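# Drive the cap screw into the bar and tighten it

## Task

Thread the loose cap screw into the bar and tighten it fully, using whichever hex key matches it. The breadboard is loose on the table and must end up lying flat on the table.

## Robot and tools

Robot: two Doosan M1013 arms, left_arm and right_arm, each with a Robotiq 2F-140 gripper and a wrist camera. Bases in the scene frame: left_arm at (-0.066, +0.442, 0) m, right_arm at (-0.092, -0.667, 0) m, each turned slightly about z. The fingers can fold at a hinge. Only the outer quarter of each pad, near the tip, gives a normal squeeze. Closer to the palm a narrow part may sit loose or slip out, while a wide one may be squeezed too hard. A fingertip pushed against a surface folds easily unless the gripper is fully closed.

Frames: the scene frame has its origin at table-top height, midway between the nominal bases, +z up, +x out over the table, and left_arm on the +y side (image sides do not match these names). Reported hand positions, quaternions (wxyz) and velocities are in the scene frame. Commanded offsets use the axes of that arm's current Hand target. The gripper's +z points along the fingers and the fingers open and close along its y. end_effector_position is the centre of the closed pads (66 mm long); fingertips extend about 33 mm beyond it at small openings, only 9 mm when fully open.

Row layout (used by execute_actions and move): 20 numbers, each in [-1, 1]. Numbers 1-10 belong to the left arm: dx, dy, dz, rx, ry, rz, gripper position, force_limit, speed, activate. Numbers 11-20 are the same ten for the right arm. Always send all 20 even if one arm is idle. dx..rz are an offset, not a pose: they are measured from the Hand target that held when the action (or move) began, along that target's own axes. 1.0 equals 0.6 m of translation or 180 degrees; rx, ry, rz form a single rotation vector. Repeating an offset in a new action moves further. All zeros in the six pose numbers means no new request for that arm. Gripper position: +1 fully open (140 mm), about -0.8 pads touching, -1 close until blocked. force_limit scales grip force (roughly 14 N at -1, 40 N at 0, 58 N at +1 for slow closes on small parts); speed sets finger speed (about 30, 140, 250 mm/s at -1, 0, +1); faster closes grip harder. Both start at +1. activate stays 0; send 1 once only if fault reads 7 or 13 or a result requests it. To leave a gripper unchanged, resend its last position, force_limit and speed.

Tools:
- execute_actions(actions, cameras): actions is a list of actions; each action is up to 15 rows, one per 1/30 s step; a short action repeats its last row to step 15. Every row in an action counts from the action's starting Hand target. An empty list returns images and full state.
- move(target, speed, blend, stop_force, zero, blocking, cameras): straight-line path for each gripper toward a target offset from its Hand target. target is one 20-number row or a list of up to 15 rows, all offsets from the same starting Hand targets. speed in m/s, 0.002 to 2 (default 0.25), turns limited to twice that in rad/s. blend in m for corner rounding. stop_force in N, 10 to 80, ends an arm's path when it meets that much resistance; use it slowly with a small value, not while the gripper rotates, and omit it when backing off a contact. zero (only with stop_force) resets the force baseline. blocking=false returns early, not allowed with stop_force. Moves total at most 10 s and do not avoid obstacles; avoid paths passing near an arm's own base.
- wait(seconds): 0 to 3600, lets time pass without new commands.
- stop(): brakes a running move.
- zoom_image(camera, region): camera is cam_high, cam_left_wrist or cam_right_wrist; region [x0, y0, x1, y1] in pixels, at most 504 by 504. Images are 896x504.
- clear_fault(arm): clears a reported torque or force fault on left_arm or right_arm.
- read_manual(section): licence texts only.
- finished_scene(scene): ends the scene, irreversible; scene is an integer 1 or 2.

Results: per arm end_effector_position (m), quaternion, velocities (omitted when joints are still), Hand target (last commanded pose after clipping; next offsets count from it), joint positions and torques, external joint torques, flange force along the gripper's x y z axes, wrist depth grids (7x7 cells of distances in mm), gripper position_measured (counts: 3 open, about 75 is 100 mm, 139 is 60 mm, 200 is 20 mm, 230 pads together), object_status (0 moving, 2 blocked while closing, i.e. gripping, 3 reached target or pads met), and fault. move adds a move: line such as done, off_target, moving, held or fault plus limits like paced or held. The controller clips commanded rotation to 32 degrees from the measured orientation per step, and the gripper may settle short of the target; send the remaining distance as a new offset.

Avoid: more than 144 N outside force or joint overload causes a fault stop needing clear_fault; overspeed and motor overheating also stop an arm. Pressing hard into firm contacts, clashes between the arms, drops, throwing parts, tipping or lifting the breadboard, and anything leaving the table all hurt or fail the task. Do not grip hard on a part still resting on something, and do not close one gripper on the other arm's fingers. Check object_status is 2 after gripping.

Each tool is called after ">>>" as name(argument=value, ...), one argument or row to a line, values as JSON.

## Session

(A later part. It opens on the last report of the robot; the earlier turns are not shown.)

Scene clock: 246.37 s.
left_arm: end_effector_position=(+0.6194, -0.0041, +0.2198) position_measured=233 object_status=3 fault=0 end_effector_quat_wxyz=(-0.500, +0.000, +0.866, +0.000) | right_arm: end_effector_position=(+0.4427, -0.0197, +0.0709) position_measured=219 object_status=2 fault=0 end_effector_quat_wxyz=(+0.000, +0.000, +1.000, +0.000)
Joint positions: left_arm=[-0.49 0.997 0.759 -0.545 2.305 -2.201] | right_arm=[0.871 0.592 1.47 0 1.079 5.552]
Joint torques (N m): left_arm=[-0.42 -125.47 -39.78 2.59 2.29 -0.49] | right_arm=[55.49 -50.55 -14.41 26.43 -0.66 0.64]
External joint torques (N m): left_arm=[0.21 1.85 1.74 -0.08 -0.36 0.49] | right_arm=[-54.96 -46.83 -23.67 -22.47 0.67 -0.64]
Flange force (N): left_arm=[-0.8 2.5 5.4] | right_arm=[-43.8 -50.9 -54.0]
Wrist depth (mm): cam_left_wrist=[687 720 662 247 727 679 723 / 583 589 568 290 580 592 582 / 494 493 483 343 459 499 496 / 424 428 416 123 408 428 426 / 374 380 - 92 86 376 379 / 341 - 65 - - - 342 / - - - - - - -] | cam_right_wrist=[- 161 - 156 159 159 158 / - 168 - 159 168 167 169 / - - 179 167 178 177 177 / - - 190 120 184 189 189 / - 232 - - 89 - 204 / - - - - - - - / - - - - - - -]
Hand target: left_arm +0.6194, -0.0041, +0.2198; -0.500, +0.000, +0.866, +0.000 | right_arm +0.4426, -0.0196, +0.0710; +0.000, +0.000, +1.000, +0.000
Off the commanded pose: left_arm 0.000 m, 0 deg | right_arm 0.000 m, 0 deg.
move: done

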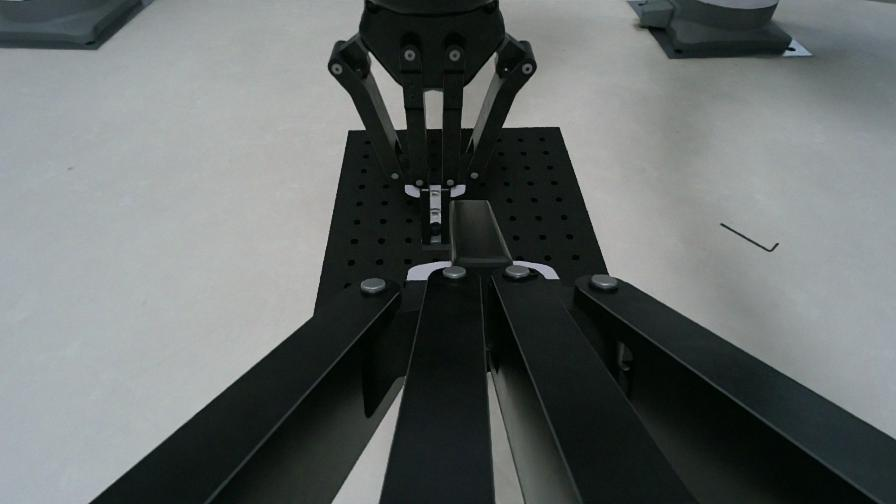

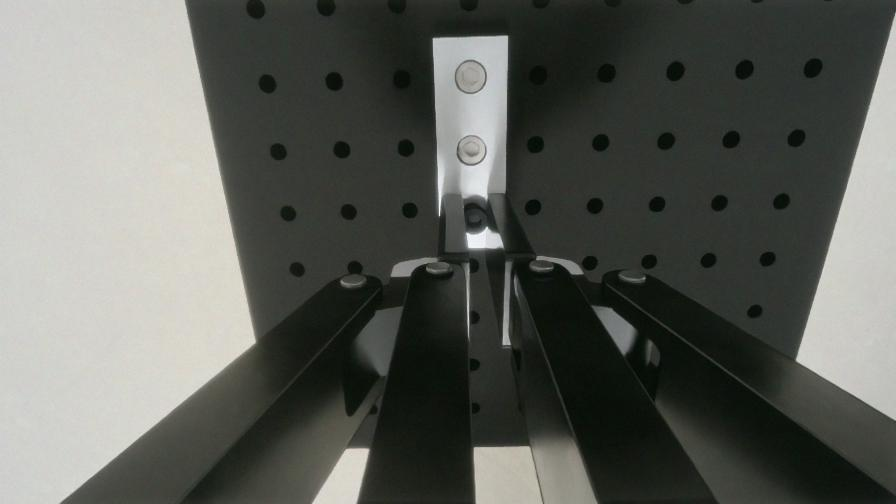

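>>> move(
  target=[0,0,0,0,0,0,-1,1,0,0,0,0,-0.0018,0,0,0,-1,0,-1,0],
  speed=0.02,
)

>>> move(
  target=[0,0,0,0,0,0,-1,1,0,0,0,0,0,0,0,0,-0.5,0,-1,0],
  speed=0.02,
  cameras=["cam_left_wrist","cam_right_wrist"],
)

>>> zoom_image(
  camera="cam_left_wrist",
  region=[405, 190, 465, 250],
)

>>> zoom_image(
  camera="cam_right_wrist",
  region=[430, 190, 510, 270],
)

Scene clock: 247.80 s.
left_arm: end_effector_position=(+0.6194, -0.0041, +0.2198) position_measured=233 object_status=3 fault=0 end_effector_quat_wxyz=(-0.500, +0.000, +0.866, +0.000) | right_arm: end_effector_position=(+0.4424, -0.0195, +0.0719) position_measured=219 object_status=2 fault=0 end_effector_quat_wxyz=(+0.000, +0.000, +1.000, +0.000)
Joint positions: left_arm=[-0.49 0.997 0.759 -0.545 2.305 -2.201] | right_arm=[0.871 0.591 1.469 0 1.081 5.552]
Joint torques (N m): left_arm=[-0.26 -125.5 -39.64 2.63 2.27 -0.5] | right_arm=[18.98 -95.58 -41.56 11.89 -0.48 0.23]
External joint torques (N m): left_arm=[-0.11 1.17 1.35 -0.11 -0.33 0.5] | right_arm=[-19.46 -1.44 3.48 -7.95 0.49 -0.23]
Flange force (N): left_arm=[-0.2 2.1 4.9] | right_arm=[-11.1 -23.4 0.7]
Wrist depth (mm): cam_left_wrist=[679 718 666 249 685 687 772 / 583 580 543 293 589 593 584 / 495 494 460 340 473 495 494 / 425 423 417 123 405 426 429 / 373 385 - 92 86 374 376 / 342 - 65 - - - 344 / - - - - - - -] | cam_right_wrist=[- - 160 158 159 159 158 / - - 170 160 168 168 169 / - - - 168 178 177 177 / - - 189 110 185 188 189 / - 233 - - 89 195 201 / - - - - - - - / - - - - - - -]
Hand target: left_arm +0.6194, -0.0041, +0.2198; -0.500, +0.000, +0.866, +0.000 | right_arm +0.4426, -0.0196, +0.0720; +0.000, +0.000, +1.000, +0.000
Off the commanded pose: left_arm 0.000 m, 0 deg | right_arm 0.000 m, 0 deg.
move: done

Scene clock: 248.63 s.
left_arm: end_effector_position=(+0.6194, -0.0041, +0.2198) position_measured=233 object_status=3 fault=0 end_effector_quat_wxyz=(-0.500, +0.000, +0.866, +0.000) | right_arm: end_effector_position=(+0.4426, -0.0196, +0.0721) position_measured=192 object_status=0 fault=0 end_effector_quat_wxyz=(+0.000, +0.000, +1.000, +0.000)
Joint positions: left_arm=[-0.49 0.997 0.759 -0.545 2.305 -2.201] | right_arm=[0.871 0.591 1.469 0 1.081 5.552]
Joint torques (N m): left_arm=[-0.65 -125.44 -39.56 2.59 2.29 -0.61] | right_arm=[-1.05 -94.35 -40.36 3.92 -0.29 0.07]
External joint torques (N m): left_arm=[0.64 1.2 1.3 -0.06 -0.35 0.61] | right_arm=[1.04 -2.65 2.23 0.03 0.29 -0.07]
Flange force (N): left_arm=[-0.5 2.8 4.6] | right_arm=[6.6 -6.1 -0.8]
Wrist depth (mm): cam_left_wrist=[697 718 666 249 723 693 757 / 605 583 564 291 570 589 569 / 493 491 477 354 474 496 496 / 424 426 417 118 403 429 428 / 373 381 - 92 86 376 375 / 341 - 65 - - - 344 / - - - - - - -] | cam_right_wrist=[- 165 157 159 161 158 158 / 194 - 172 160 169 168 170 / - - - 171 176 177 174 / - 216 - 172 138 188 209 / - - - 202 - 93 225 / - - - 215 - - - / - - - - - - -]
Hand target: left_arm +0.6194, -0.0041, +0.2198; -0.500, +0.000, +0.866, +0.000 | right_arm +0.4426, -0.0196, +0.0720; +0.000, +0.000, +1.000, +0.000
Off the commanded pose: left_arm 0.000 m, 0 deg | right_arm 0.000 m, 0 deg.
move: done

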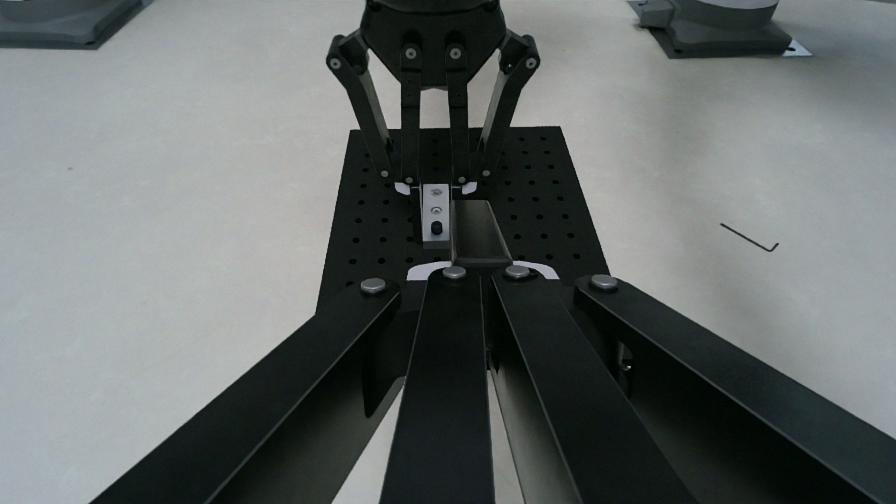

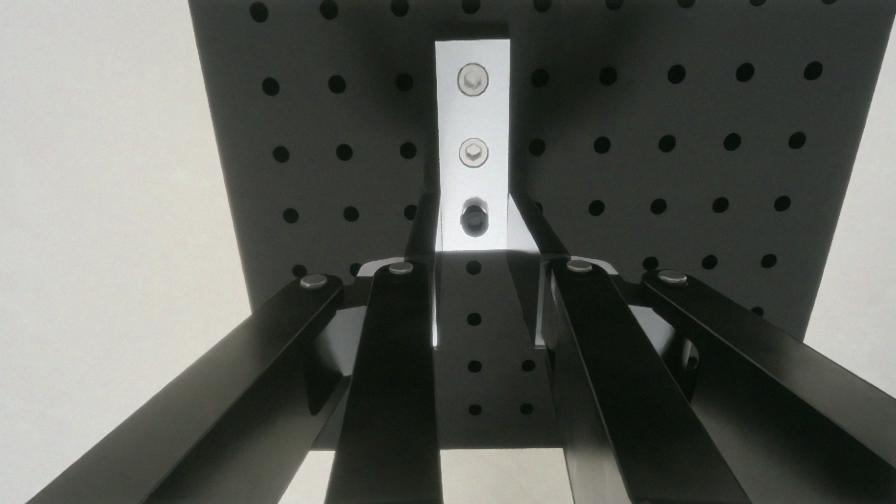

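Scaled by 8.400 from the camera's image (finer frame: 1280x720).

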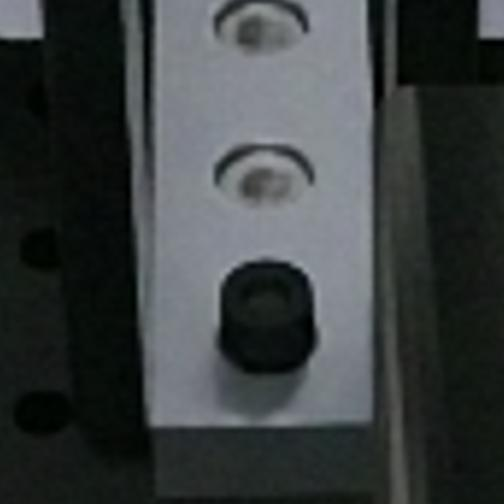

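Scaled by 6.300 from the camera's image (finer frame: 1280x720).

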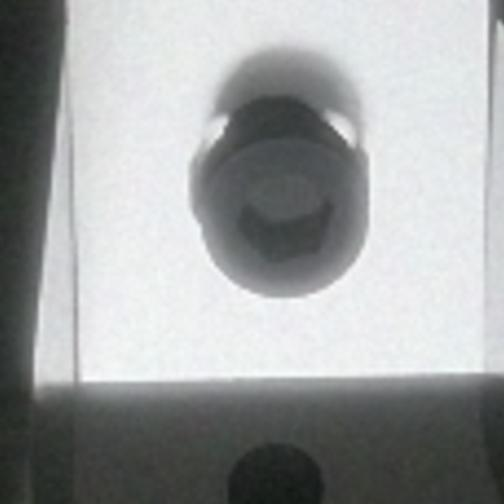

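>>> move(
  target=[
    [0,0,0,0,0,0,-1,1,0,0,0,0,-0.0013,0,0,-0.7778,-0.5,0,-1,0],
    [0,0,0,0,0,0,-1,1,0,0,0,0,-0.0013,0,0,0.4444,-0.5,0,-1,0],
    [0,0,0,0,0,0,-1,1,0,0,0,0,-0.0013,0,0,-0.3333,-0.5,0,-1,0],
    [0,0,0,0,0,0,-1,1,0,0,0,0,-0.0013,0,0,0.9444,-0.5,0,-1,0],
  ],
  speed=0.9,
  blend=0.02,
)

>>> move(
  target=[
    [0,0,0,0,0,0,-1,1,0,0,0,0,0,0,0,0,-1,-1,-1,0],
    [0,0,0,0,0,0,-1,1,0,0,0,0,0,0,0,0,-0.5,-1,-1,0],
    [0,0,0,0,0,0,-1,1,0,0,0,0,0,0,0,-0.5,-0.5,-1,-1,0],
    [0,0,0,0,0,0,-1,1,0,0,0,0,0,0,0,-0.5,-1,-1,-1,0],
  ],
  speed=0.5,
  cameras=["cam_left_wrist","cam_right_wrist"],
)

>>> zoom_image(
  camera="cam_left_wrist",
  region=[405, 190, 465, 250],
)

>>> zoom_image(
  camera="cam_right_wrist",
  region=[430, 190, 510, 270],
)

Scene clock: 257.40 s.
left_arm: end_effector_position=(+0.6194, -0.0041, +0.2198) position_measured=233 object_status=3 fault=0 end_effector_quat_wxyz=(-0.500, +0.000, +0.866, +0.000) | right_arm: end_effector_position=(+0.4426, -0.0196, +0.0728) position_measured=192 object_status=3 fault=0 end_effector_quat_wxyz=(+0.000, +0.996, +0.087, +0.000)
Joint positions: left_arm=[-0.49 0.997 0.759 -0.545 2.305 -2.201] | right_arm=[0.871 0.59 1.468 0 1.082 -4.048]
Joint torques (N m): left_arm=[-0.98 -125.34 -39.62 2.6 2.29 -0.56] | right_arm=[-1.19 -94.36 -40.33 3.86 -0.3 0.1]
External joint torques (N m): left_arm=[0.61 1.69 1.59 -0.1 -0.37 0.55] | right_arm=[0.94 -2.7 2.18 0.02 0.24 -0.1]
Flange force (N): left_arm=[-0.9 2.7 4.9] | right_arm=[-7.4 5.0 -0.8]
Wrist depth (mm): cam_left_wrist=[687 716 691 249 708 693 731 / 587 584 565 296 561 589 596 / 493 489 477 431 472 495 497 / 428 409 418 123 394 423 428 / 375 385 - 92 86 376 376 / 342 - 65 - - - 344 / - - - - - - -] | cam_right_wrist=[163 161 161 159 162 - - / 172 170 170 169 - 170 - / - 180 180 178 - 203 204 / - 193 188 178 186 191 - / - 200 - 194 - 93 - / - - - 216 - - - / - - - - - - -]
Hand target: left_arm +0.6194, -0.0041, +0.2198; -0.500, +0.000, +0.866, +0.000 | right_arm +0.4426, -0.0196, +0.0728; +0.000, +0.996, +0.087, +0.000
Off the commanded pose: left_arm 0.000 m, 0 deg | right_arm 0.000 m, 0 deg.
move: done

Scene clock: 261.80 s.
left_arm: end_effector_position=(+0.6194, -0.0041, +0.2198) position_measured=233 object_status=3 fault=0 end_effector_quat_wxyz=(-0.500, +0.000, +0.866, +0.000) | right_arm: end_effector_position=(+0.4425, -0.0197, +0.0728) position_measured=216 object_status=0 fault=0 end_effector_quat_wxyz=(+0.000, +0.643, +0.766, +0.000)
Joint positions: left_arm=[-0.49 0.997 0.759 -0.545 2.305 -2.201] | right_arm=[0.871 0.59 1.468 0 1.082 -5.618]
Joint torques (N m): left_arm=[-0.9 -125.22 -39.74 2.58 2.26 -0.54] | right_arm=[-9.83 -91.05 -44.8 0.68 -4.48 0.1]
External joint torques (N m): left_arm=[0.92 2.1 1.85 -0.07 -0.34 0.54] | right_arm=[9.91 -5.48 6.98 3.24 4.44 -0.1]
Flange force (N): left_arm=[-1.2 3.1 5.2] | right_arm=[-4.0 -22.7 -5.7]
Wrist depth (mm): cam_left_wrist=[699 - 687 246 720 687 729 / 564 560 583 259 592 576 611 / 492 501 479 442 474 512 481 / 424 445 415 123 405 427 424 / 375 383 - 92 86 373 375 / 341 - 65 - - - 343 / - - - - - - -] | cam_right_wrist=[- 160 161 161 160 159 159 / - - 170 170 169 167 - / - 178 177 176 178 178 - / - 193 191 119 185 189 - / - 201 - - 89 199 229 / - - - - - - - / - - - - - - -]
Hand target: left_arm +0.6194, -0.0041, +0.2198; -0.500, +0.000, +0.866, +0.000 | right_arm +0.4426, -0.0196, +0.0728; +0.000, +0.643, +0.766, +0.000
Off the commanded pose: left_arm 0.000 m, 0 deg | right_arm 0.000 m, 0 deg.
move: done

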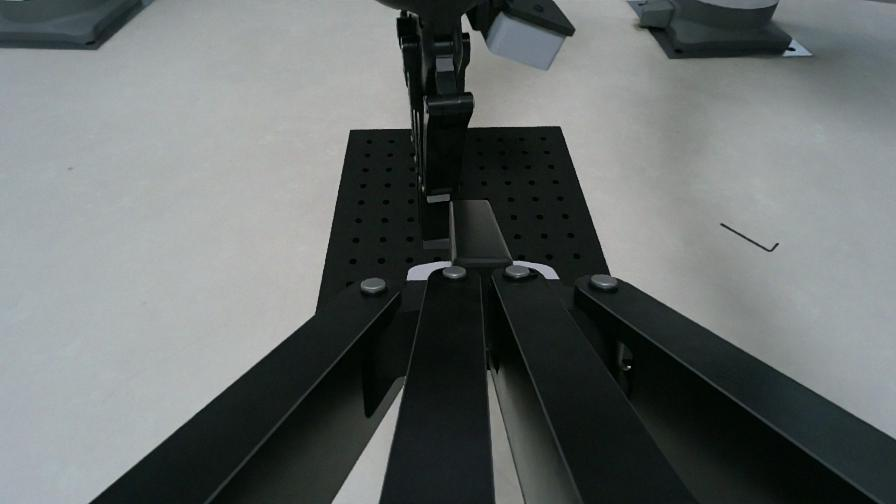

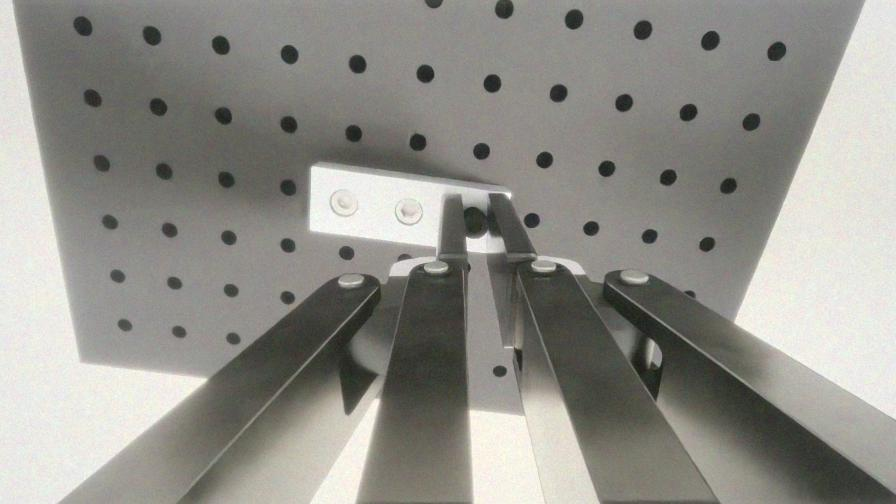

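Scaled by 8.400 from the camera's image (finer frame: 1280x720).

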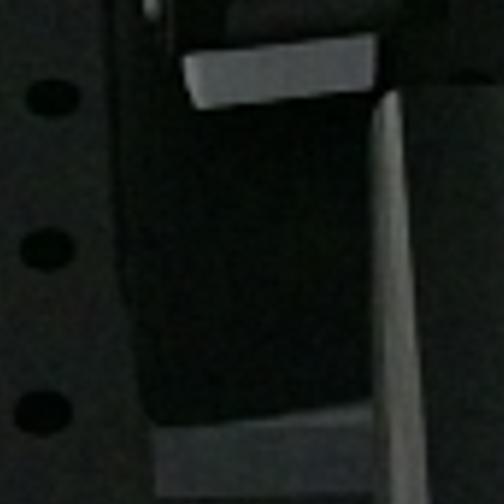

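Scaled by 6.300 from the camera's image (finer frame: 1280x720).

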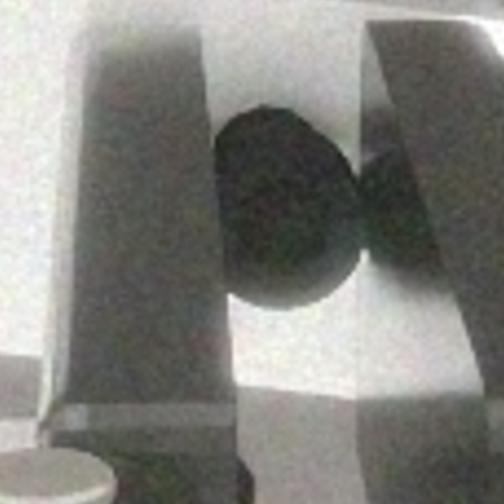

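>>> move(
  target=[
    [0,0,0,0,0,0,-1,1,0,0,0,0,0,0,0,0,-0.5,-1,-1,0],
    [0,0,0,0,0,0,-1,1,0,0,0,-0.0017,0,0,0,0,-0.5,-1,-1,0],
    [0,0,0,0,0,0,-1,1,0,0,0,-0.0017,0,0,0,0,-1,-1,-1,0],
  ],
  speed=0.1,
)

Scene clock: 264.23 s.
left_arm: end_effector_position=(+0.6194, -0.0041, +0.2198) position_measured=233 object_status=3 fault=0 end_effector_quat_wxyz=(-0.500, +0.000, +0.866, +0.000) | right_arm: end_effector_position=(+0.4416, -0.0198, +0.0728) position_measured=216 object_status=0 fault=0 end_effector_quat_wxyz=(+0.000, +0.643, +0.766, +0.000)
Joint positions: left_arm=[-0.49 0.997 0.759 -0.545 2.305 -2.201] | right_arm=[0.871 0.589 1.47 0 1.081 -5.618]
Joint torques (N m): left_arm=[-0.5 -125.33 -39.75 2.54 2.32 -0.57] | right_arm=[-1.28 -93.35 -40.33 3.91 -0.41 0.14]
External joint torques (N m): left_arm=[0.68 1.71 1.72 -0.02 -0.4 0.57] | right_arm=[0.85 -3.78 2.07 0.03 0.36 -0.14]
Flange force (N): left_arm=[-0.8 3.2 5.6] | right_arm=[-5.9 -8.2 -1.9]
Wrist depth (mm): cam_left_wrist=[689 716 764 250 718 685 720 / 582 584 587 349 586 587 593 / 495 494 477 440 474 497 493 / 426 427 416 117 418 427 427 / 375 383 - 92 86 376 375 / 342 - 65 - - - 345 / - - - - - - -] | cam_right_wrist=[- 162 161 161 160 159 158 / - - 171 170 168 167 169 / - - 176 175 179 180 185 / - - 190 118 119 187 217 / 211 - - - 89 - - / - - - - - - - / - - - - - - -]
Hand target: left_arm +0.6194, -0.0041, +0.2198; -0.500, +0.000, +0.866, +0.000 | right_arm +0.4416, -0.0198, +0.0728; +0.000, +0.643, +0.766, +0.000
Off the commanded pose: left_arm 0.000 m, 0 deg | right_arm 0.000 m, 0 deg.
move: done

>>> move(
  target=[
    [0,0,0,0,0,0,-1,1,0,0,0,0,0,0,0,0,-0.5,-1,-1,0],
    [0,0,0,0,0,0,-1,1,0,0,0,0,0,0,0,0.5,-0.5,-1,-1,0],
    [0,0,0,0,0,0,-1,1,0,0,0,0,0,0,0,0.5,-1,-1,-1,0],
  ],
  speed=0.5,
)

Scene clock: 268.20 s.
left_arm: end_effector_position=(+0.6194, -0.0041, +0.2198) position_measured=233 object_status=3 fault=0 end_effector_quat_wxyz=(-0.500, +0.000, +0.866, +0.000) | right_arm: end_effector_position=(+0.4416, -0.0198, +0.0728) position_measured=216 object_status=0 fault=0 end_effector_quat_wxyz=(+0.000, +0.996, +0.087, +0.000)
Joint positions: left_arm=[-0.49 0.997 0.759 -0.545 2.305 -2.201] | right_arm=[0.871 0.589 1.47 0 1.081 -4.047]
Joint torques (N m): left_arm=[-0.69 -125.75 -39.72 2.53 2.31 -0.54] | right_arm=[-3.18 -92.82 -39.69 3.04 -0.39 0.06]
External joint torques (N m): left_arm=[0.52 2.21 1.69 -0.02 -0.39 0.54] | right_arm=[3.17 -4.51 1.64 0.83 0.35 -0.06]
Flange force (N): left_arm=[-1.5 2.4 4.6] | right_arm=[-10.0 3.6 -2.8]
Wrist depth (mm): cam_left_wrist=[691 714 258 251 693 689 723 / 576 - 576 295 592 590 587 / 496 495 448 334 475 499 495 / 430 426 414 123 406 428 424 / 374 382 - 92 86 375 384 / 342 - 65 - - - 344 / - - - - - - -] | cam_right_wrist=[162 160 161 161 161 - 183 / 171 170 170 167 - - - / 203 180 180 175 - 183 205 / 213 191 190 119 104 191 217 / 237 200 - - 89 - 233 / 242 - - - - - - / - - - - - - -]
Hand target: left_arm +0.6194, -0.0041, +0.2198; -0.500, +0.000, +0.866, +0.000 | right_arm +0.4416, -0.0198, +0.0728; +0.000, +0.996, +0.087, +0.000
Off the commanded pose: left_arm 0.000 m, 0 deg | right_arm 0.000 m, 0 deg.
move: done

>>> move(
  target=[
    [0,0,0,0,0,0,-1,1,0,0,0,0,0,0,0,0,-0.5,0,-1,0],
    [0,0,0,0,0,0,-1,1,0,0,0,0,0,0,0,-0.5,-0.5,0,-1,0],
    [0,0,0,0,0,0,-1,1,0,0,0,0,0,0,0,-0.5,-1,0,-1,0],
  ],
  speed=0.5,
)

>>> move(
  target=[
    [0,0,0,0,0,0,-1,1,0,0,0,0,0.00065,0,0,0.7778,-1,0,-1,0],
    [0,0,0,0,0,0,-1,1,0,0,0,0,0.0013,0,0,-0.4444,-1,0,-1,0],
  ],
  speed=0.6,
  blend=0.02,
)

>>> move(
  target=[
    [0,0,0,0,0,0,-1,1,0,0,0,0,0.0005,0,0,0.7778,-1,0,-1,0],
    [0,0,0,0,0,0,-1,1,0,0,0,0,0.0012,0,0,-0.4444,-1,0,-1,0],
    [0,0,0,0,0,0,-1,1,0,0,0,0,0.0015,0,0,0,-1,0,-1,0],
  ],
  speed=0.6,
  blend=0.02,
  cameras=["cam_left_wrist","cam_right_wrist"],
)

>>> zoom_image(
  camera="cam_left_wrist",
  region=[405, 190, 465, 250],
)

>>> zoom_image(
  camera="cam_right_wrist",
  region=[430, 190, 510, 270],
)

Scene clock: 272.97 s.
left_arm: end_effector_position=(+0.6194, -0.0041, +0.2198) position_measured=233 object_status=3 fault=0 end_effector_quat_wxyz=(-0.500, +0.000, +0.866, +0.000) | right_arm: end_effector_position=(+0.4416, -0.0198, +0.0728) position_measured=219 object_status=0 fault=0 end_effector_quat_wxyz=(+0.000, +0.643, +0.766, +0.000)
Joint positions: left_arm=[-0.49 0.997 0.759 -0.545 2.305 -2.201] | right_arm=[0.871 0.589 1.47 0 1.081 -5.618]
Joint torques (N m): left_arm=[-0.61 -125.12 -39.72 2.57 2.33 -0.54] | right_arm=[-3.18 -90.19 -38.48 3.27 -0.56 0.06]
External joint torques (N m): left_arm=[0.52 1.15 1.56 -0.05 -0.4 0.54] | right_arm=[2.87 -6.62 0.4 0.66 0.5 -0.06]
Flange force (N): left_arm=[-0.1 3.2 5.8] | right_arm=[-3.8 -9.6 -5.5]
Wrist depth (mm): cam_left_wrist=[703 723 729 247 725 679 772 / 589 590 586 265 584 590 584 / 496 492 468 443 471 496 497 / 422 427 416 123 406 427 428 / 374 384 - 92 86 377 378 / 340 - 65 - - - 343 / - - - - - - -] | cam_right_wrist=[162 162 161 161 162 159 160 / - 170 170 169 169 169 164 / - - 178 175 179 178 - / 194 195 - 119 186 186 214 / - - - - 89 - 231 / - - - - - - - / - - - - - - -]
Hand target: left_arm +0.6194, -0.0041, +0.2198; -0.500, +0.000, +0.866, +0.000 | right_arm +0.4416, -0.0198, +0.0728; +0.000, +0.643, +0.766, +0.000
Off the commanded pose: left_arm 0.000 m, 0 deg | right_arm 0.000 m, 0 deg.
move: done

Scene clock: 278.23 s.
left_arm: end_effector_position=(+0.6194, -0.0041, +0.2198) position_measured=233 object_status=3 fault=0 end_effector_quat_wxyz=(-0.500, +0.000, +0.866, +0.000) | right_arm: end_effector_position=(+0.4416, -0.0198, +0.0720) position_measured=219 object_status=2 fault=0 end_effector_quat_wxyz=(+0.000, +0.000, +1.000, +0.000)
Joint positions: left_arm=[-0.49 0.997 0.759 -0.545 2.305 -2.201] | right_arm=[0.871 0.59 1.471 0 1.08 -0.731]
Joint torques (N m): left_arm=[-0.26 -125.18 -39.49 2.56 2.26 -0.59] | right_arm=[-6.15 -89.08 -38.08 2.13 -0.57 0.07]
External joint torques (N m): left_arm=[0.21 1.23 1.32 -0.03 -0.33 0.59] | right_arm=[5.92 -7.62 0.29 1.78 0.59 -0.07]
Flange force (N): left_arm=[-0.5 2.5 4.7] | right_arm=[12.2 -3.8 -6.5]
Wrist depth (mm): cam_left_wrist=[693 718 691 249 767 681 725 / 582 586 565 293 586 570 593 / 492 491 483 341 470 495 495 / 423 425 415 123 408 425 425 / 374 385 - 92 86 375 377 / 341 - 65 - - - 343 / - - - - - - -] | cam_right_wrist=[- - - 158 160 159 159 / - - - 159 169 168 168 / - - 179 167 178 177 181 / - - - 118 184 188 190 / - - - - 89 196 - / - - - - - - - / - - - - - - -]
Hand target: left_arm +0.6194, -0.0041, +0.2198; -0.500, +0.000, +0.866, +0.000 | right_arm +0.4416, -0.0198, +0.0720; +0.000, +0.000, +1.000, +0.000
Off the commanded pose: left_arm 0.000 m, 0 deg | right_arm 0.000 m, 0 deg.
move: done; blend cut to 0 m at target 1

Scene clock: 284.07 s.
left_arm: end_effector_position=(+0.6194, -0.0041, +0.2198) position_measured=233 object_status=3 fault=0 end_effector_quat_wxyz=(-0.500, +0.000, +0.866, +0.000) | right_arm: end_effector_position=(+0.4416, -0.0198, +0.0711) position_measured=219 object_status=2 fault=0 end_effector_quat_wxyz=(+0.000, +0.000, +1.000, +0.000)
Joint positions: left_arm=[-0.49 0.997 0.759 -0.545 2.305 -2.201] | right_arm=[0.871 0.591 1.472 0 1.078 5.553]
Joint torques (N m): left_arm=[-0.71 -125.46 -39.44 2.56 2.34 -0.57] | right_arm=[-3.9 -60.7 -21.15 2.95 -0.63 0.45]
External joint torques (N m): left_arm=[0.69 1.36 1.24 -0.04 -0.4 0.57] | right_arm=[3.85 -36.43 -16.8 0.98 0.65 -0.45]
Flange force (N): left_arm=[-0.9 2.6 4.2] | right_arm=[9.7 -5.4 -41.1]
Wrist depth (mm): cam_left_wrist=[687 708 687 250 - 685 718 / 586 586 562 293 580 572 596 / 493 494 476 340 478 494 497 / 424 423 415 123 404 427 430 / 385 385 - 92 86 375 374 / 334 - 65 - - - 343 / - - - - - - -] | cam_right_wrist=[- - 160 159 160 157 158 / - - - 158 169 166 167 / - - - 168 181 177 - / 213 - 188 119 184 187 190 / - - - - 89 195 225 / 246 - - - - - - / - - - - - - -]
Hand target: left_arm +0.6194, -0.0041, +0.2198; -0.500, +0.000, +0.866, +0.000 | right_arm +0.4416, -0.0198, +0.0711; +0.000, +0.000, +1.000, +0.000
Off the commanded pose: left_arm 0.000 m, 0 deg | right_arm 0.000 m, 0 deg.
move: done

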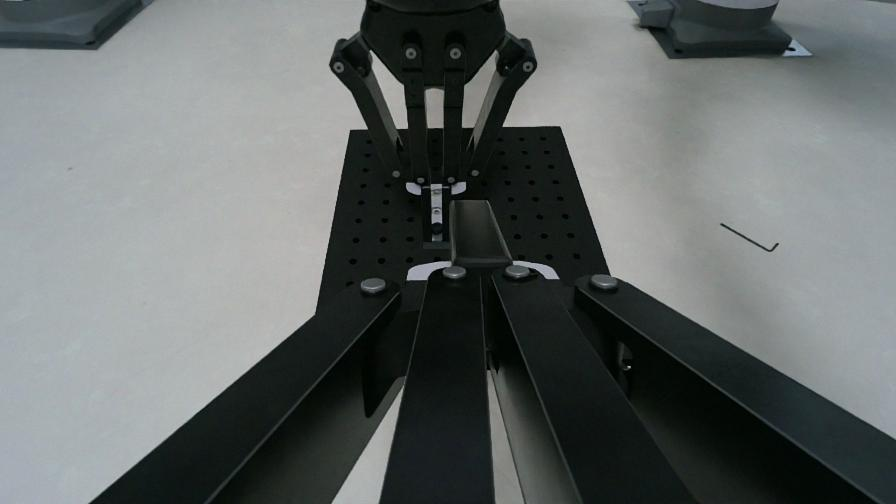

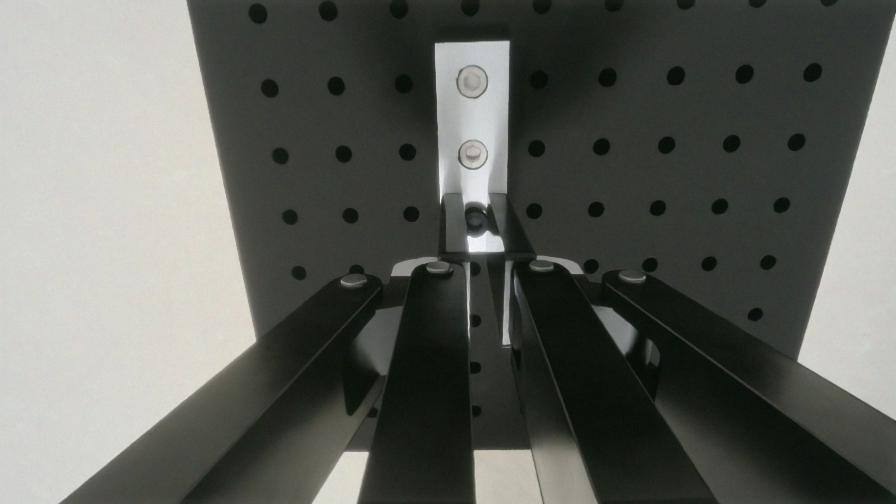

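Scaled by 8.400 from the camera's image (finer frame: 1280x720).

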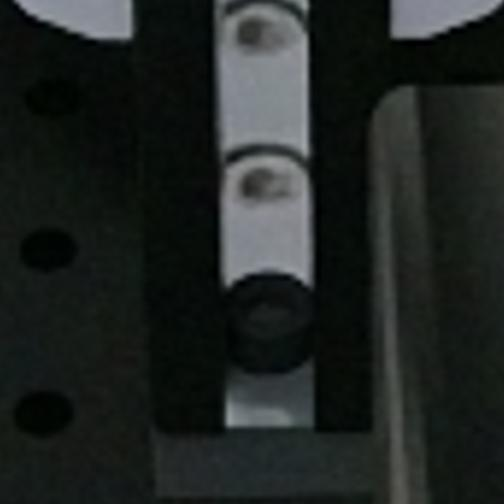

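Scaled by 6.300 from the camera's image (finer frame: 1280x720).

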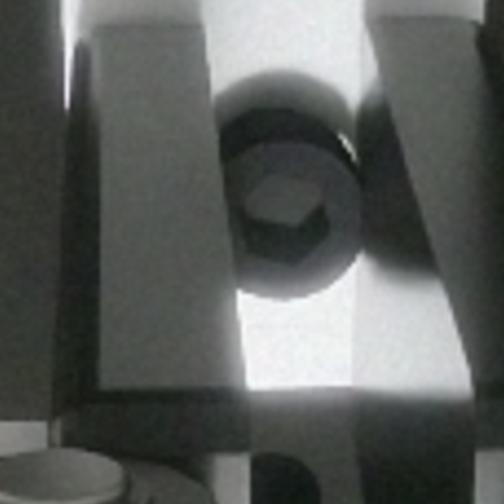

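>>> move(
  target=[
    [0,0,0,0,0,0,-1,1,0,0,0,0,-0.0008,0,0,0,-1,0,-1,0],
    [0,0,0,0,0,0,-1,1,0,0,0,0,-0.0008,0,0,0,-0.5,0,-1,0],
    [0,0,0,0,0,0,-1,1,0,0,0,0,-0.0025,0,0,-0.7778,-0.5,0,-1,0],
    [0,0,0,0,0,0,-1,1,0,0,0,0,-0.0025,0,0,0.4444,-0.5,0,-1,0],
    [0,0,0,0,0,0,-1,1,0,0,0,0,-0.0025,0,0,-0.3333,-0.5,0,-1,0],
    [0,0,0,0,0,0,-1,1,0,0,0,0,-0.0025,0,0,0.9444,-0.5,0,-1,0],
  ],
  speed=0.9,
  blend=[0,0,0.02,0.02,0.02,0],
)

>>> move(
  target=[
    [0,0,0,0,0,0,-1,1,0,0,0,0,0,0,0,0,-1,-1,-1,0],
  ],
  speed=0.5,
)

>>> move(
  target=[
    [0,0,0,0,0,0,-1,1,0,0,0,0,0,0,0,0,-0.5,-1,-1,0],
    [0,0,0,0,0,0,-1,1,0,0,0,0,0,0,0,-0.5,-0.5,-1,-1,0],
    [0,0,0,0,0,0,-1,1,0,0,0,0,0,0,0,-0.5,-1,-1,-1,0],
  ],
  speed=0.5,
)

Scene clock: 292.40 s.
left_arm: end_effector_position=(+0.6194, -0.0041, +0.2198) position_measured=233 object_status=3 fault=0 end_effector_quat_wxyz=(-0.500, +0.000, +0.866, +0.000) | right_arm: end_effector_position=(+0.4416, -0.0198, +0.0726) position_measured=192 object_status=3 fault=0 end_effector_quat_wxyz=(+0.000, +0.996, +0.087, +0.000)
Joint positions: left_arm=[-0.49 0.997 0.759 -0.545 2.305 -2.201] | right_arm=[0.871 0.59 1.47 0 1.081 -4.047]
Joint torques (N m): left_arm=[-0.91 -125.47 -39.64 2.51 2.33 -0.56] | right_arm=[-1.33 -94.05 -40.34 3.85 -0.4 0.11]
External joint torques (N m): left_arm=[0.88 1.58 1.48 0.01 -0.4 0.56] | right_arm=[1.06 -2.88 2.25 0.02 0.35 -0.12]
Flange force (N): left_arm=[-0.9 3.0 4.8] | right_arm=[-7.7 5.1 -1.1]
Wrist depth (mm): cam_left_wrist=[691 685 261 251 729 685 743 / 579 586 569 296 586 590 565 / 493 490 478 429 470 498 495 / 425 425 416 123 403 424 428 / 382 384 - 92 86 373 375 / 333 - 65 - - - 344 / - - - - - - -] | cam_right_wrist=[- 161 161 161 161 - - / - 170 170 166 171 172 - / - 180 180 176 177 184 207 / 214 190 188 171 139 212 - / - 200 - - - - 235 / - - - - - - - / - - - - - - -]
Hand target: left_arm +0.6194, -0.0041, +0.2198; -0.500, +0.000, +0.866, +0.000 | right_arm +0.4416, -0.0198, +0.0726; +0.000, +0.996, +0.087, +0.000
Off the commanded pose: left_arm 0.000 m, 0 deg | right_arm 0.000 m, 0 deg.
move: done

Scene clock: 293.13 s.
left_arm: end_effector_position=(+0.6194, -0.0041, +0.2198) position_measured=233 object_status=3 fault=0 end_effector_quat_wxyz=(-0.500, +0.000, +0.866, +0.000) | right_arm: end_effector_position=(+0.4416, -0.0198, +0.0726) position_measured=216 object_status=0 fault=0 end_effector_quat_wxyz=(+0.000, +0.996, +0.087, +0.000)
Joint positions: left_arm=[-0.49 0.997 0.759 -0.545 2.305 -2.201] | right_arm=[0.871 0.59 1.47 0 1.081 -4.047]
Joint torques (N m): left_arm=[-0.38 -125.83 -39.5 2.6 2.3 -0.62] | right_arm=[-1.34 -93.27 -39.91 3.86 -0.45 0.08]
External joint torques (N m): left_arm=[0.59 2.02 1.41 -0.07 -0.37 0.62] | right_arm=[1.37 -4.36 1.61 0.04 0.39 -0.08]
Flange force (N): left_arm=[-1.6 2.2 3.8] | right_arm=[-8.4 5.1 -2.7]
Wrist depth (mm): cam_left_wrist=[687 - 695 250 712 675 697 / 584 575 547 293 584 586 587 / 495 493 478 334 477 484 478 / 423 431 415 123 404 417 427 / 374 372 - 92 86 375 377 / 341 - 65 - - - 344 / - - - - - - -] | cam_right_wrist=[161 162 162 161 160 162 - / 168 170 170 168 - 169 - / - 180 180 177 177 179 205 / 214 190 189 130 186 185 - / - 200 - - 89 - - / - - - - - - - / - - - - - - -]
Hand target: left_arm +0.6194, -0.0041, +0.2198; -0.500, +0.000, +0.866, +0.000 | right_arm +0.4416, -0.0198, +0.0726; +0.000, +0.996, +0.087, +0.000
Off the commanded pose: left_arm 0.000 m, 0 deg | right_arm 0.000 m, 0 deg.
move: done

Scene clock: 296.77 s.
left_arm: end_effector_position=(+0.6194, -0.0041, +0.2198) position_measured=233 object_status=3 fault=0 end_effector_quat_wxyz=(-0.500, +0.000, +0.866, +0.000) | right_arm: end_effector_position=(+0.4416, -0.0198, +0.0726) position_measured=216 object_status=0 fault=0 end_effector_quat_wxyz=(+0.000, +0.643, +0.766, +0.000)
Joint positions: left_arm=[-0.49 0.997 0.759 -0.545 2.305 -2.201] | right_arm=[0.871 0.59 1.47 0 1.081 -5.618]
Joint torques (N m): left_arm=[-1.08 -125.71 -39.51 2.55 2.27 -0.53] | right_arm=[-1.96 -93.57 -40.04 3.61 -0.19 0.04]
External joint torques (N m): left_arm=[1.16 1.72 1.32 -0.03 -0.34 0.53] | right_arm=[2.05 -3.37 2.07 0.32 0.15 -0.04]
Flange force (N): left_arm=[-1.3 2.7 3.6] | right_arm=[-4.4 -8.9 -1.3]
Wrist depth (mm): cam_left_wrist=[691 767 660 250 725 693 685 / 582 569 565 268 592 582 587 / 495 495 481 441 476 495 511 / 424 425 413 123 403 427 429 / 375 383 - 92 86 367 377 / 341 - 65 - - - 342 / - - - - - - -] | cam_right_wrist=[- 158 161 160 160 159 159 / - - 170 169 169 168 168 / - 179 177 175 180 178 - / 193 192 189 119 118 184 215 / 205 - - - 89 - - / - - - - - - - / - - - - - - -]
Hand target: left_arm +0.6194, -0.0041, +0.2198; -0.500, +0.000, +0.866, +0.000 | right_arm +0.4416, -0.0198, +0.0726; +0.000, +0.643, +0.766, +0.000
Off the commanded pose: left_arm 0.000 m, 0 deg | right_arm 0.000 m, 0 deg.
move: done

>>> move(
  target=[
    [0,0,0,0,0,0,-1,1,0,0,0,0,0,0,0,0,-0.5,0,-1,0],
    [0,0,0,0,0,0,-1,1,0,0,0,0,0,0,0,0,-1,0,-1,0],
    [0,0,0,0,0,0,-1,1,0,0,0,0,0.0005,0,0,0.7778,-1,0,-1,0],
    [0,0,0,0,0,0,-1,1,0,0,0,0,0.001,0,0,-0.4444,-1,0,-1,0],
    [0,0,0,0,0,0,-1,1,0,0,0,0,0.0014,0,0,0.3333,-1,0,-1,0],
    [0,0,0,0,0,0,-1,1,0,0,0,0,0.0018,0,0,-0.8889,-1,0,-1,0],
    [0,0,0,0,0,0,-1,1,0,0,0,0,0.002,0,0,-0.4444,-1,0,-1,0],
  ],
  speed=0.7,
  blend=[0,0,0.02,0.02,0.02,0.02,0],
  cameras=["cam_left_wrist","cam_right_wrist"],
)

>>> zoom_image(
  camera="cam_left_wrist",
  region=[405, 190, 465, 250],
)

>>> zoom_image(
  camera="cam_right_wrist",
  region=[430, 190, 510, 270],
)

Scene clock: 307.80 s.
left_arm: end_effector_position=(+0.6194, -0.0041, +0.2198) position_measured=233 object_status=3 fault=0 end_effector_quat_wxyz=(-0.500, +0.000, +0.866, +0.000) | right_arm: end_effector_position=(+0.4416, -0.0198, +0.0714) position_measured=219 object_status=2 fault=0 end_effector_quat_wxyz=(+0.000, -0.035, +0.999, +0.000)
Joint positions: left_arm=[-0.49 0.997 0.759 -0.545 2.305 -2.201] | right_arm=[0.871 0.59 1.471 0 1.079 5.483]
Joint torques (N m): left_arm=[-0.7 -125.15 -39.71 2.6 2.29 -0.55] | right_arm=[-4.85 -76.48 -30.44 2.51 -0.6 0.26]
External joint torques (N m): left_arm=[0.74 1.1 1.52 -0.07 -0.35 0.55] | right_arm=[4.66 -20.32 -7.33 1.4 0.62 -0.26]
Flange force (N): left_arm=[-0.1 3.3 5.5] | right_arm=[10.9 -3.9 -21.8]
Wrist depth (mm): cam_left_wrist=[695 687 687 250 725 683 727 / 583 584 565 300 592 587 590 / 494 505 483 341 467 487 497 / 422 415 414 123 406 430 431 / 374 383 - 92 85 376 378 / 341 - 65 - - - 343 / - - - - - - -] | cam_right_wrist=[- - 161 157 159 159 158 / - 195 - 159 168 167 169 / - - - 167 176 178 176 / 220 220 188 119 186 188 209 / 231 - - - 89 - - / - - - - - - - / - - - - - - -]
Hand target: left_arm +0.6194, -0.0041, +0.2198; -0.500, +0.000, +0.866, +0.000 | right_arm +0.4416, -0.0198, +0.0714; +0.000, -0.035, +0.999, +0.000 (not the last commanded pose)
Off the commanded pose: left_arm 0.000 m, 0 deg | right_arm 0.000 m, 4 deg.
move: off_target (right_arm; path cut at 10 s); path passed 6 of 7 targets

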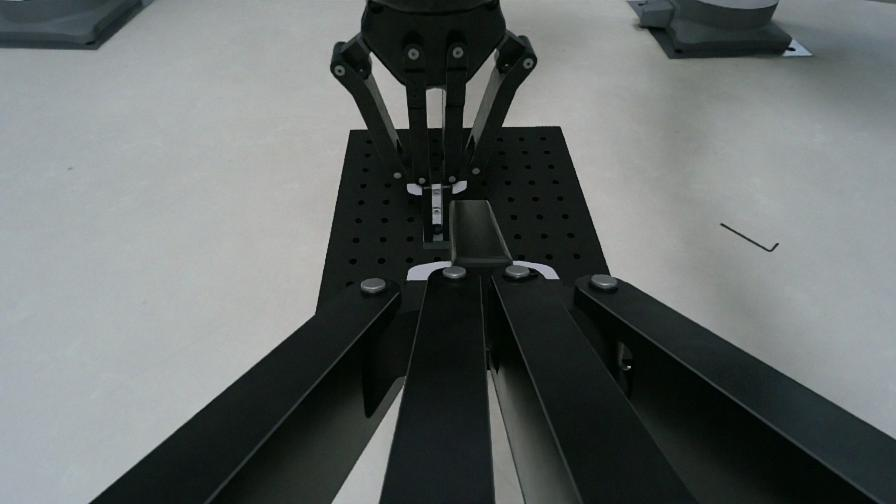

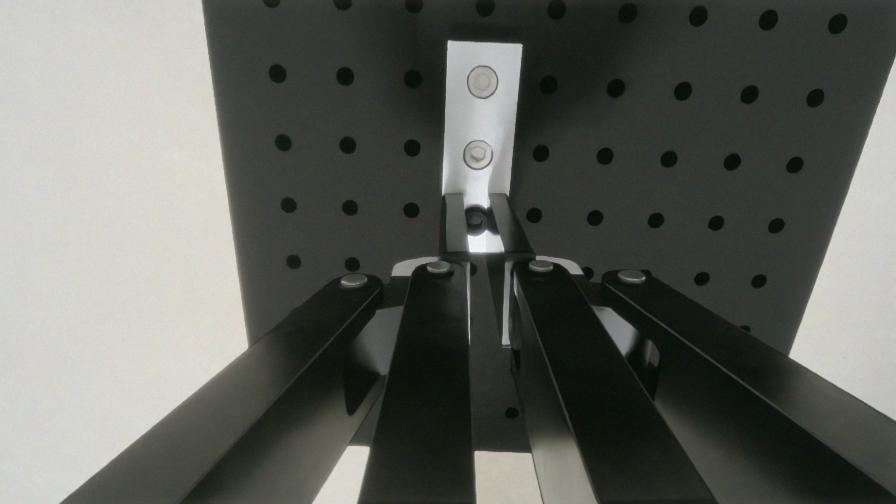

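Scaled by 8.400 from the camera's image (finer frame: 1280x720).

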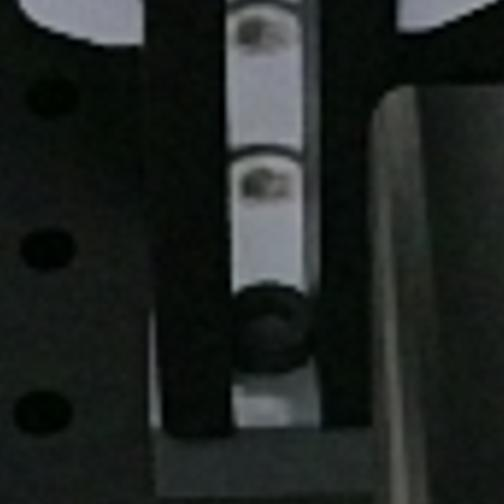

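Scaled by 6.300 from the camera's image (finer frame: 1280x720).

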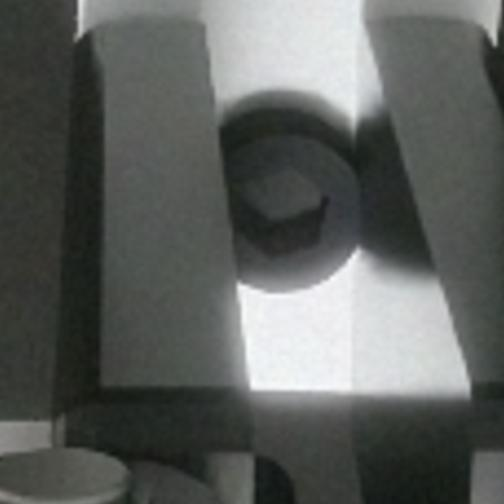

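>>> move(
  target=[
    [0,0,0,0,0,0,-1,1,0,0,0,0,-0.0008,0,0,0,-1,0,-1,0],
    [0,0,0,0,0,0,-1,1,0,0,0,0,-0.0008,0,0,0,-0.5,0,-1,0],
    [0,0,0,0,0,0,-1,1,0,0,0,0,-0.0015,0,0,-0.7778,-0.5,0,-1,0],
    [0,0,0,0,0,0,-1,1,0,0,0,0,-0.0015,0,0,0.4444,-0.5,0,-1,0],
    [0,0,0,0,0,0,-1,1,0,0,0,0,-0.0015,0,0,-0.3333,-0.5,0,-1,0],
    [0,0,0,0,0,0,-1,1,0,0,0,0,-0.0015,0,0,0.8889,-0.5,0,-1,0],
    [0,0,0,0,0,0,-1,1,0,0,0,0,-0.0005,0,0,0.4667,-0.5,0,-1,0],
  ],
  speed=1.0,
  blend=[0,0,0.02,0.02,0.02,0.02,0],
)

>>> move(
  target=[
    [0,0,0,0,0,0,-1,1,0,0,0,0,0,0,0,0,-1,0,-1,0],
  ],
  speed=0.1,
)

>>> move(
  target=[
    [0,0,0,0,0,0,-1,1,0,0,0,0,0.0001,0,0,0.7778,-1,0,-1,0],
    [0,0,0,0,0,0,-1,1,0,0,0,0,0.0002,0,0,-0.4444,-1,0,-1,0],
    [0,0,0,0,0,0,-1,1,0,0,0,0,0.0003,0,0,0.3333,-1,0,-1,0],
    [0,0,0,0,0,0,-1,1,0,0,0,0,0.0004,0,0,-0.8889,-1,0,-1,0],
    [0,0,0,0,0,0,-1,1,0,0,0,0,0.0004,0,0,-0.5,-1,0,-1,0],
  ],
  speed=0.8,
  blend=0.01,
)

>>> move(
  target=[
    [0,0,0,0,0,0,-1,1,0,0,0,0,-0.001,0,0,0,-1,0,-1,0],
    [0,0,0,0,0,0,-1,1,0,0,0,0,-0.001,0,0,0,-0.5,0,-1,0],
    [0,0,0,0,0,0,-1,1,0,0,0,0,-0.1,0,0,0,-0.5,0,-1,0],
  ],
  speed=0.2,
  cameras=["cam_left_wrist","cam_right_wrist"],
)

>>> zoom_image(
  camera="cam_left_wrist",
  region=[405, 190, 465, 250],
)

Scene clock: 316.40 s.
left_arm: end_effector_position=(+0.6194, -0.0041, +0.2198) position_measured=233 object_status=3 fault=0 end_effector_quat_wxyz=(-0.500, +0.000, +0.866, +0.000) | right_arm: end_effector_position=(+0.4416, -0.0198, +0.0717) position_measured=192 object_status=3 fault=0 end_effector_quat_wxyz=(+0.000, +0.643, +0.766, +0.000)
Joint positions: left_arm=[-0.49 0.997 0.759 -0.545 2.305 -2.201] | right_arm=[0.871 0.59 1.471 0 1.079 -5.617]
Joint torques (N m): left_arm=[-0.82 -125.2 -39.7 2.52 2.26 -0.58] | right_arm=[-1.27 -94.49 -40.46 3.86 -0.41 0.05]
External joint torques (N m): left_arm=[0.63 0.99 1.46 0.01 -0.33 0.58] | right_arm=[1.04 -2.02 2.64 0.04 0.37 -0.05]
Flange force (N): left_arm=[-0.1 3.3 5.5] | right_arm=[-4.9 -7.5 -0.2]
Wrist depth (mm): cam_left_wrist=[691 716 677 231 759 689 727 / 599 580 674 252 589 589 589 / 493 488 480 427 474 498 497 / 421 428 415 123 406 425 427 / 375 383 - 92 86 377 375 / 341 - 65 - - - 343 / - - - - - - -] | cam_right_wrist=[- 159 160 160 160 159 161 / - 170 169 169 169 168 - / - - 175 171 176 178 - / - 190 188 172 139 186 217 / - - - - - 93 229 / - - - - - - - / - - - - - - -]
Hand target: left_arm +0.6194, -0.0041, +0.2198; -0.500, +0.000, +0.866, +0.000 | right_arm +0.4416, -0.0198, +0.0717; +0.000, +0.643, +0.766, +0.000
Off the commanded pose: left_arm 0.000 m, 0 deg | right_arm 0.000 m, 0 deg.
move: done

Scene clock: 317.47 s.
left_arm: end_effector_position=(+0.6194, -0.0041, +0.2198) position_measured=233 object_status=3 fault=0 end_effector_quat_wxyz=(-0.500, +0.000, +0.866, +0.000) | right_arm: end_effector_position=(+0.4416, -0.0198, +0.0717) position_measured=219 object_status=0 fault=0 end_effector_quat_wxyz=(+0.000, +0.643, +0.766, +0.000)
Joint positions: left_arm=[-0.49 0.997 0.759 -0.545 2.305 -2.201] | right_arm=[0.871 0.59 1.471 0 1.079 -5.617]
Joint torques (N m): left_arm=[-0.35 -125.46 -39.52 2.6 2.22 -0.59] | right_arm=[-4.33 -87.7 -37.24 2.65 -0.53 0.07]
External joint torques (N m): left_arm=[0.14 1.66 1.41 -0.09 -0.29 0.59] | right_arm=[4.65 -9.33 -0.75 1.28 0.49 -0.07]
Flange force (N): left_arm=[-0.9 2.1 4.3] | right_arm=[-2.9 -11.8 -8.4]
Wrist depth (mm): cam_left_wrist=[697 727 697 252 725 679 727 / 577 592 592 262 590 590 592 / 509 506 479 442 474 493 498 / 425 428 416 123 404 429 425 / 375 383 - 92 85 374 375 / 342 - 65 - - - 342 / - - - - - - -] | cam_right_wrist=[- 160 160 160 159 159 161 / - - 169 168 165 167 186 / 181 - 175 174 178 177 177 / - 188 187 118 119 186 - / 207 204 - - 92 - 233 / - - - - - - - / - - - - - - -]
Hand target: left_arm +0.6194, -0.0041, +0.2198; -0.500, +0.000, +0.866, +0.000 | right_arm +0.4416, -0.0198, +0.0717; +0.000, +0.643, +0.766, +0.000
Off the commanded pose: left_arm 0.000 m, 0 deg | right_arm 0.000 m, 0 deg.
move: done

Scene clock: 325.57 s.
left_arm: end_effector_position=(+0.6194, -0.0041, +0.2198) position_measured=233 object_status=3 fault=0 end_effector_quat_wxyz=(-0.500, +0.000, +0.866, +0.000) | right_arm: end_effector_position=(+0.4416, -0.0198, +0.0715) position_measured=219 object_status=2 fault=0 end_effector_quat_wxyz=(+0.000, -0.087, +0.996, +0.000)
Joint positions: left_arm=[-0.49 0.997 0.759 -0.545 2.305 -2.201] | right_arm=[0.871 0.59 1.471 0 1.079 5.378]
Joint torques (N m): left_arm=[-0.78 -125.75 -39.47 2.55 2.31 -0.59] | right_arm=[-10.3 -79.19 -32.21 0.34 -0.54 0.23]
External joint torques (N m): left_arm=[0.74 1.96 1.33 -0.03 -0.38 0.59] | right_arm=[10.63 -17.37 -5.44 3.57 0.58 -0.23]
Flange force (N): left_arm=[-1.6 2.3 3.6] | right_arm=[16.0 2.6 -18.1]
Wrist depth (mm): cam_left_wrist=[687 714 727 251 727 683 716 / 589 653 565 294 584 586 589 / 495 492 476 334 474 497 495 / 426 425 418 123 404 425 429 / 377 383 - 92 86 376 376 / 341 - 65 - - - 343 / - - - - - - -] | cam_right_wrist=[- 183 160 159 160 159 159 / 194 - - 159 168 168 167 / - - 182 175 175 177 175 / - 217 188 119 185 188 191 / - - - - 89 198 225 / - - - - - - - / - - - - - - -]
Hand target: left_arm +0.6194, -0.0041, +0.2198; -0.500, +0.000, +0.866, +0.000 | right_arm +0.4416, -0.0198, +0.0715; +0.000, -0.087, +0.996, +0.000
Off the commanded pose: left_arm 0.000 m, 0 deg | right_arm 0.000 m, 0 deg.
move: done; blend cut to 0 m at target 1

Scene clock: 327.60 s.
left_arm: end_effector_position=(+0.6194, -0.0041, +0.2198) position_measured=233 object_status=3 fault=0 end_effector_quat_wxyz=(-0.500, +0.000, +0.866, +0.000) | right_arm: end_effector_position=(+0.4416, -0.0199, +0.1314) position_measured=192 object_status=3 fault=0 end_effector_quat_wxyz=(+0.000, -0.087, +0.996, +0.000)
Joint positions: left_arm=[-0.49 0.997 0.759 -0.545 2.305 -2.201] | right_arm=[0.871 0.548 1.422 0 1.17 5.378]
Joint torques (N m): left_arm=[-0.54 -125.62 -39.62 2.57 2.31 -0.53] | right_arm=[-1.31 -92.48 -41.8 4.11 -0.22 0.09]
External joint torques (N m): left_arm=[0.74 1.17 1.32 -0.03 -0.37 0.53] | right_arm=[1.19 -1.9 2.55 -0.05 0.26 -0.09]
Flange force (N): left_arm=[-0.5 2.9 4.7] | right_arm=[7.5 -4.7 0.7]
Wrist depth (mm): cam_left_wrist=[689 689 668 257 701 677 720 / 583 602 570 291 587 584 589 / 494 479 479 442 473 494 496 / 426 427 412 123 413 428 429 / 374 384 - 92 85 373 379 / 342 - 65 - - - 341 / - - - - - - -] | cam_right_wrist=[- 238 - 215 212 212 217 / - 243 - 223 224 223 - / - - - 228 237 234 - / - - - 246 139 251 - / 305 - - 269 - - 296 / - - - - - - - / - - - - - - -]
Hand target: left_arm +0.6194, -0.0041, +0.2198; -0.500, +0.000, +0.866, +0.000 | right_arm +0.4416, -0.0199, +0.1315; +0.000, -0.087, +0.996, +0.000
Off the commanded pose: left_arm 0.000 m, 0 deg | right_arm 0.000 m, 0 deg.
move: done

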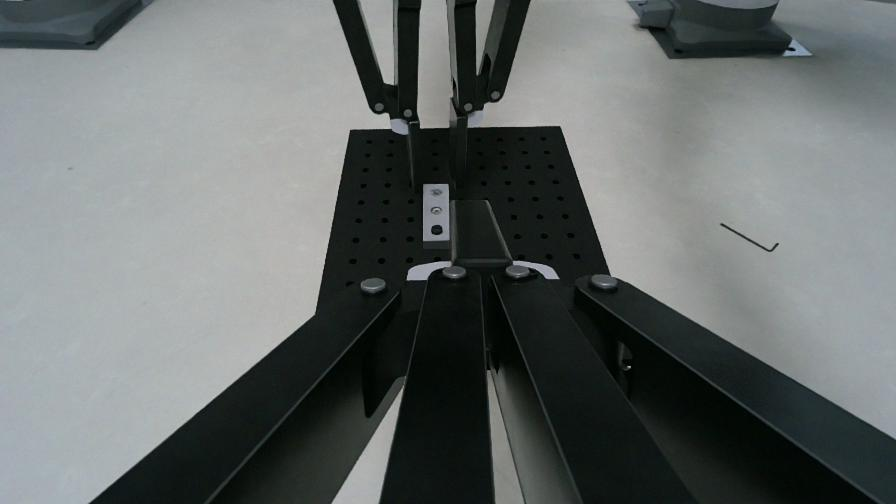

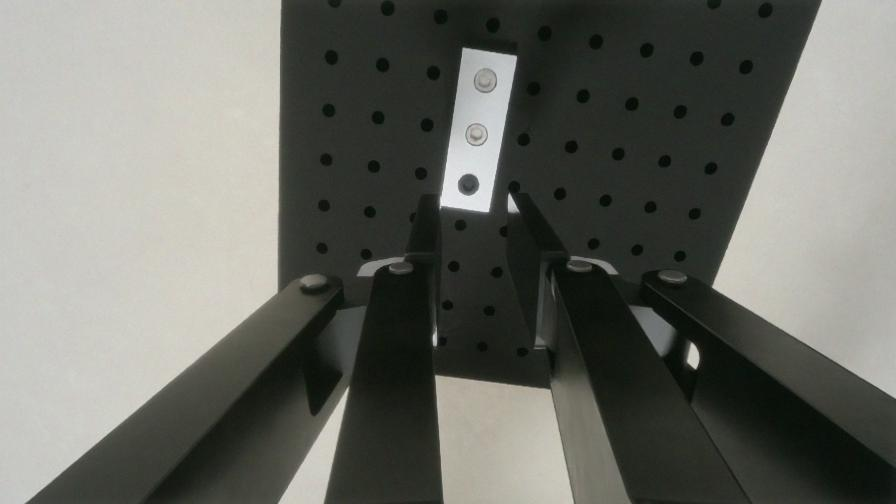

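Scaled by 8.400 from the camera's image (finer frame: 1280x720).

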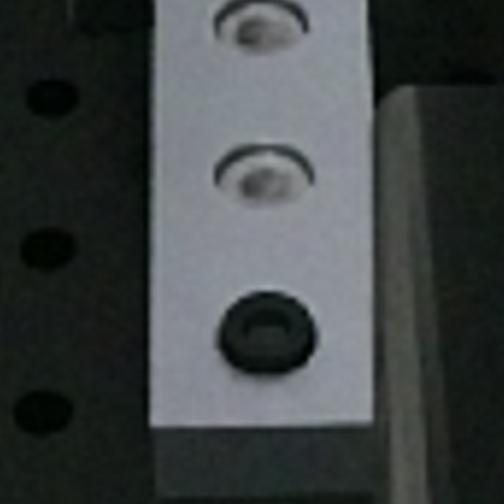

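>>> move(
  target=[
    [0.15,0.2,-0.07,0,0,0,-1,1,0,0,0,0,0,0,0,0,-0.5,0,-1,0],
    [0.3052,0.5902,-0.1388,0.1833,-0.0884,-0.3176,-0.5,0,0,0,0,0,0,0,0,0,-0.5,0,-1,0],
  ],
  speed=0.4,
  blend=[0.03,0],
)

Scene clock: 334.60 s.
left_arm: end_effector_position=(+0.6001, +0.3500, +0.4202) position_measured=192 object_status=0 fault=0 end_effector_quat_wxyz=(-0.301, -0.543, +0.784, +0.000) | right_arm: end_effector_position=(+0.4416, -0.0199, +0.1315) position_measured=192 object_status=3 fault=0 end_effector_quat_wxyz=(+0.000, -0.087, +0.996, +0.000)
Joint positions: left_arm=[-0.049 0.44 1.169 -0.383 2.019 -2.884] | right_arm=[0.871 0.548 1.422 0 1.17 5.378]
Joint torques (N m): left_arm=[-0.64 -83.78 -41.31 3.03 1.49 -0.57] | right_arm=[-1.28 -92.2 -42.1 4.02 -0.26 0.09]
External joint torques (N m): left_arm=[0.6 0.2 1.24 -0.05 -0.29 0.59] | right_arm=[0.79 -2.64 2.4 0.07 0.27 -0.09]
Flange force (N): left_arm=[-1.7 2.3 3.6] | right_arm=[7.8 -5.6 0.1]
Wrist depth (mm): cam_left_wrist=[486 524 560 621 743 910 2361 / 474 529 543 621 687 792 586 / 465 500 562 607 659 697 562 / 447 492 521 167 674 701 580 / 442 463 84 577 91 85 596 / 429 62 72 557 - 66 - / - - - - - - -] | cam_right_wrist=[- 233 - 210 213 212 230 / - - 228 - 225 224 - / 268 265 239 226 238 237 - / 285 - 251 244 139 251 - / 297 - - 269 - - 295 / - - - - - - - / - - - - - - -]
Hand target: left_arm +0.6001, +0.3500, +0.4202; -0.301, -0.543, +0.784, +0.000 | right_arm +0.4416, -0.0199, +0.1315; +0.000, -0.087, +0.996, +0.000
Off the commanded pose: left_arm 0.000 m, 0 deg | right_arm 0.000 m, 0 deg.
move: done


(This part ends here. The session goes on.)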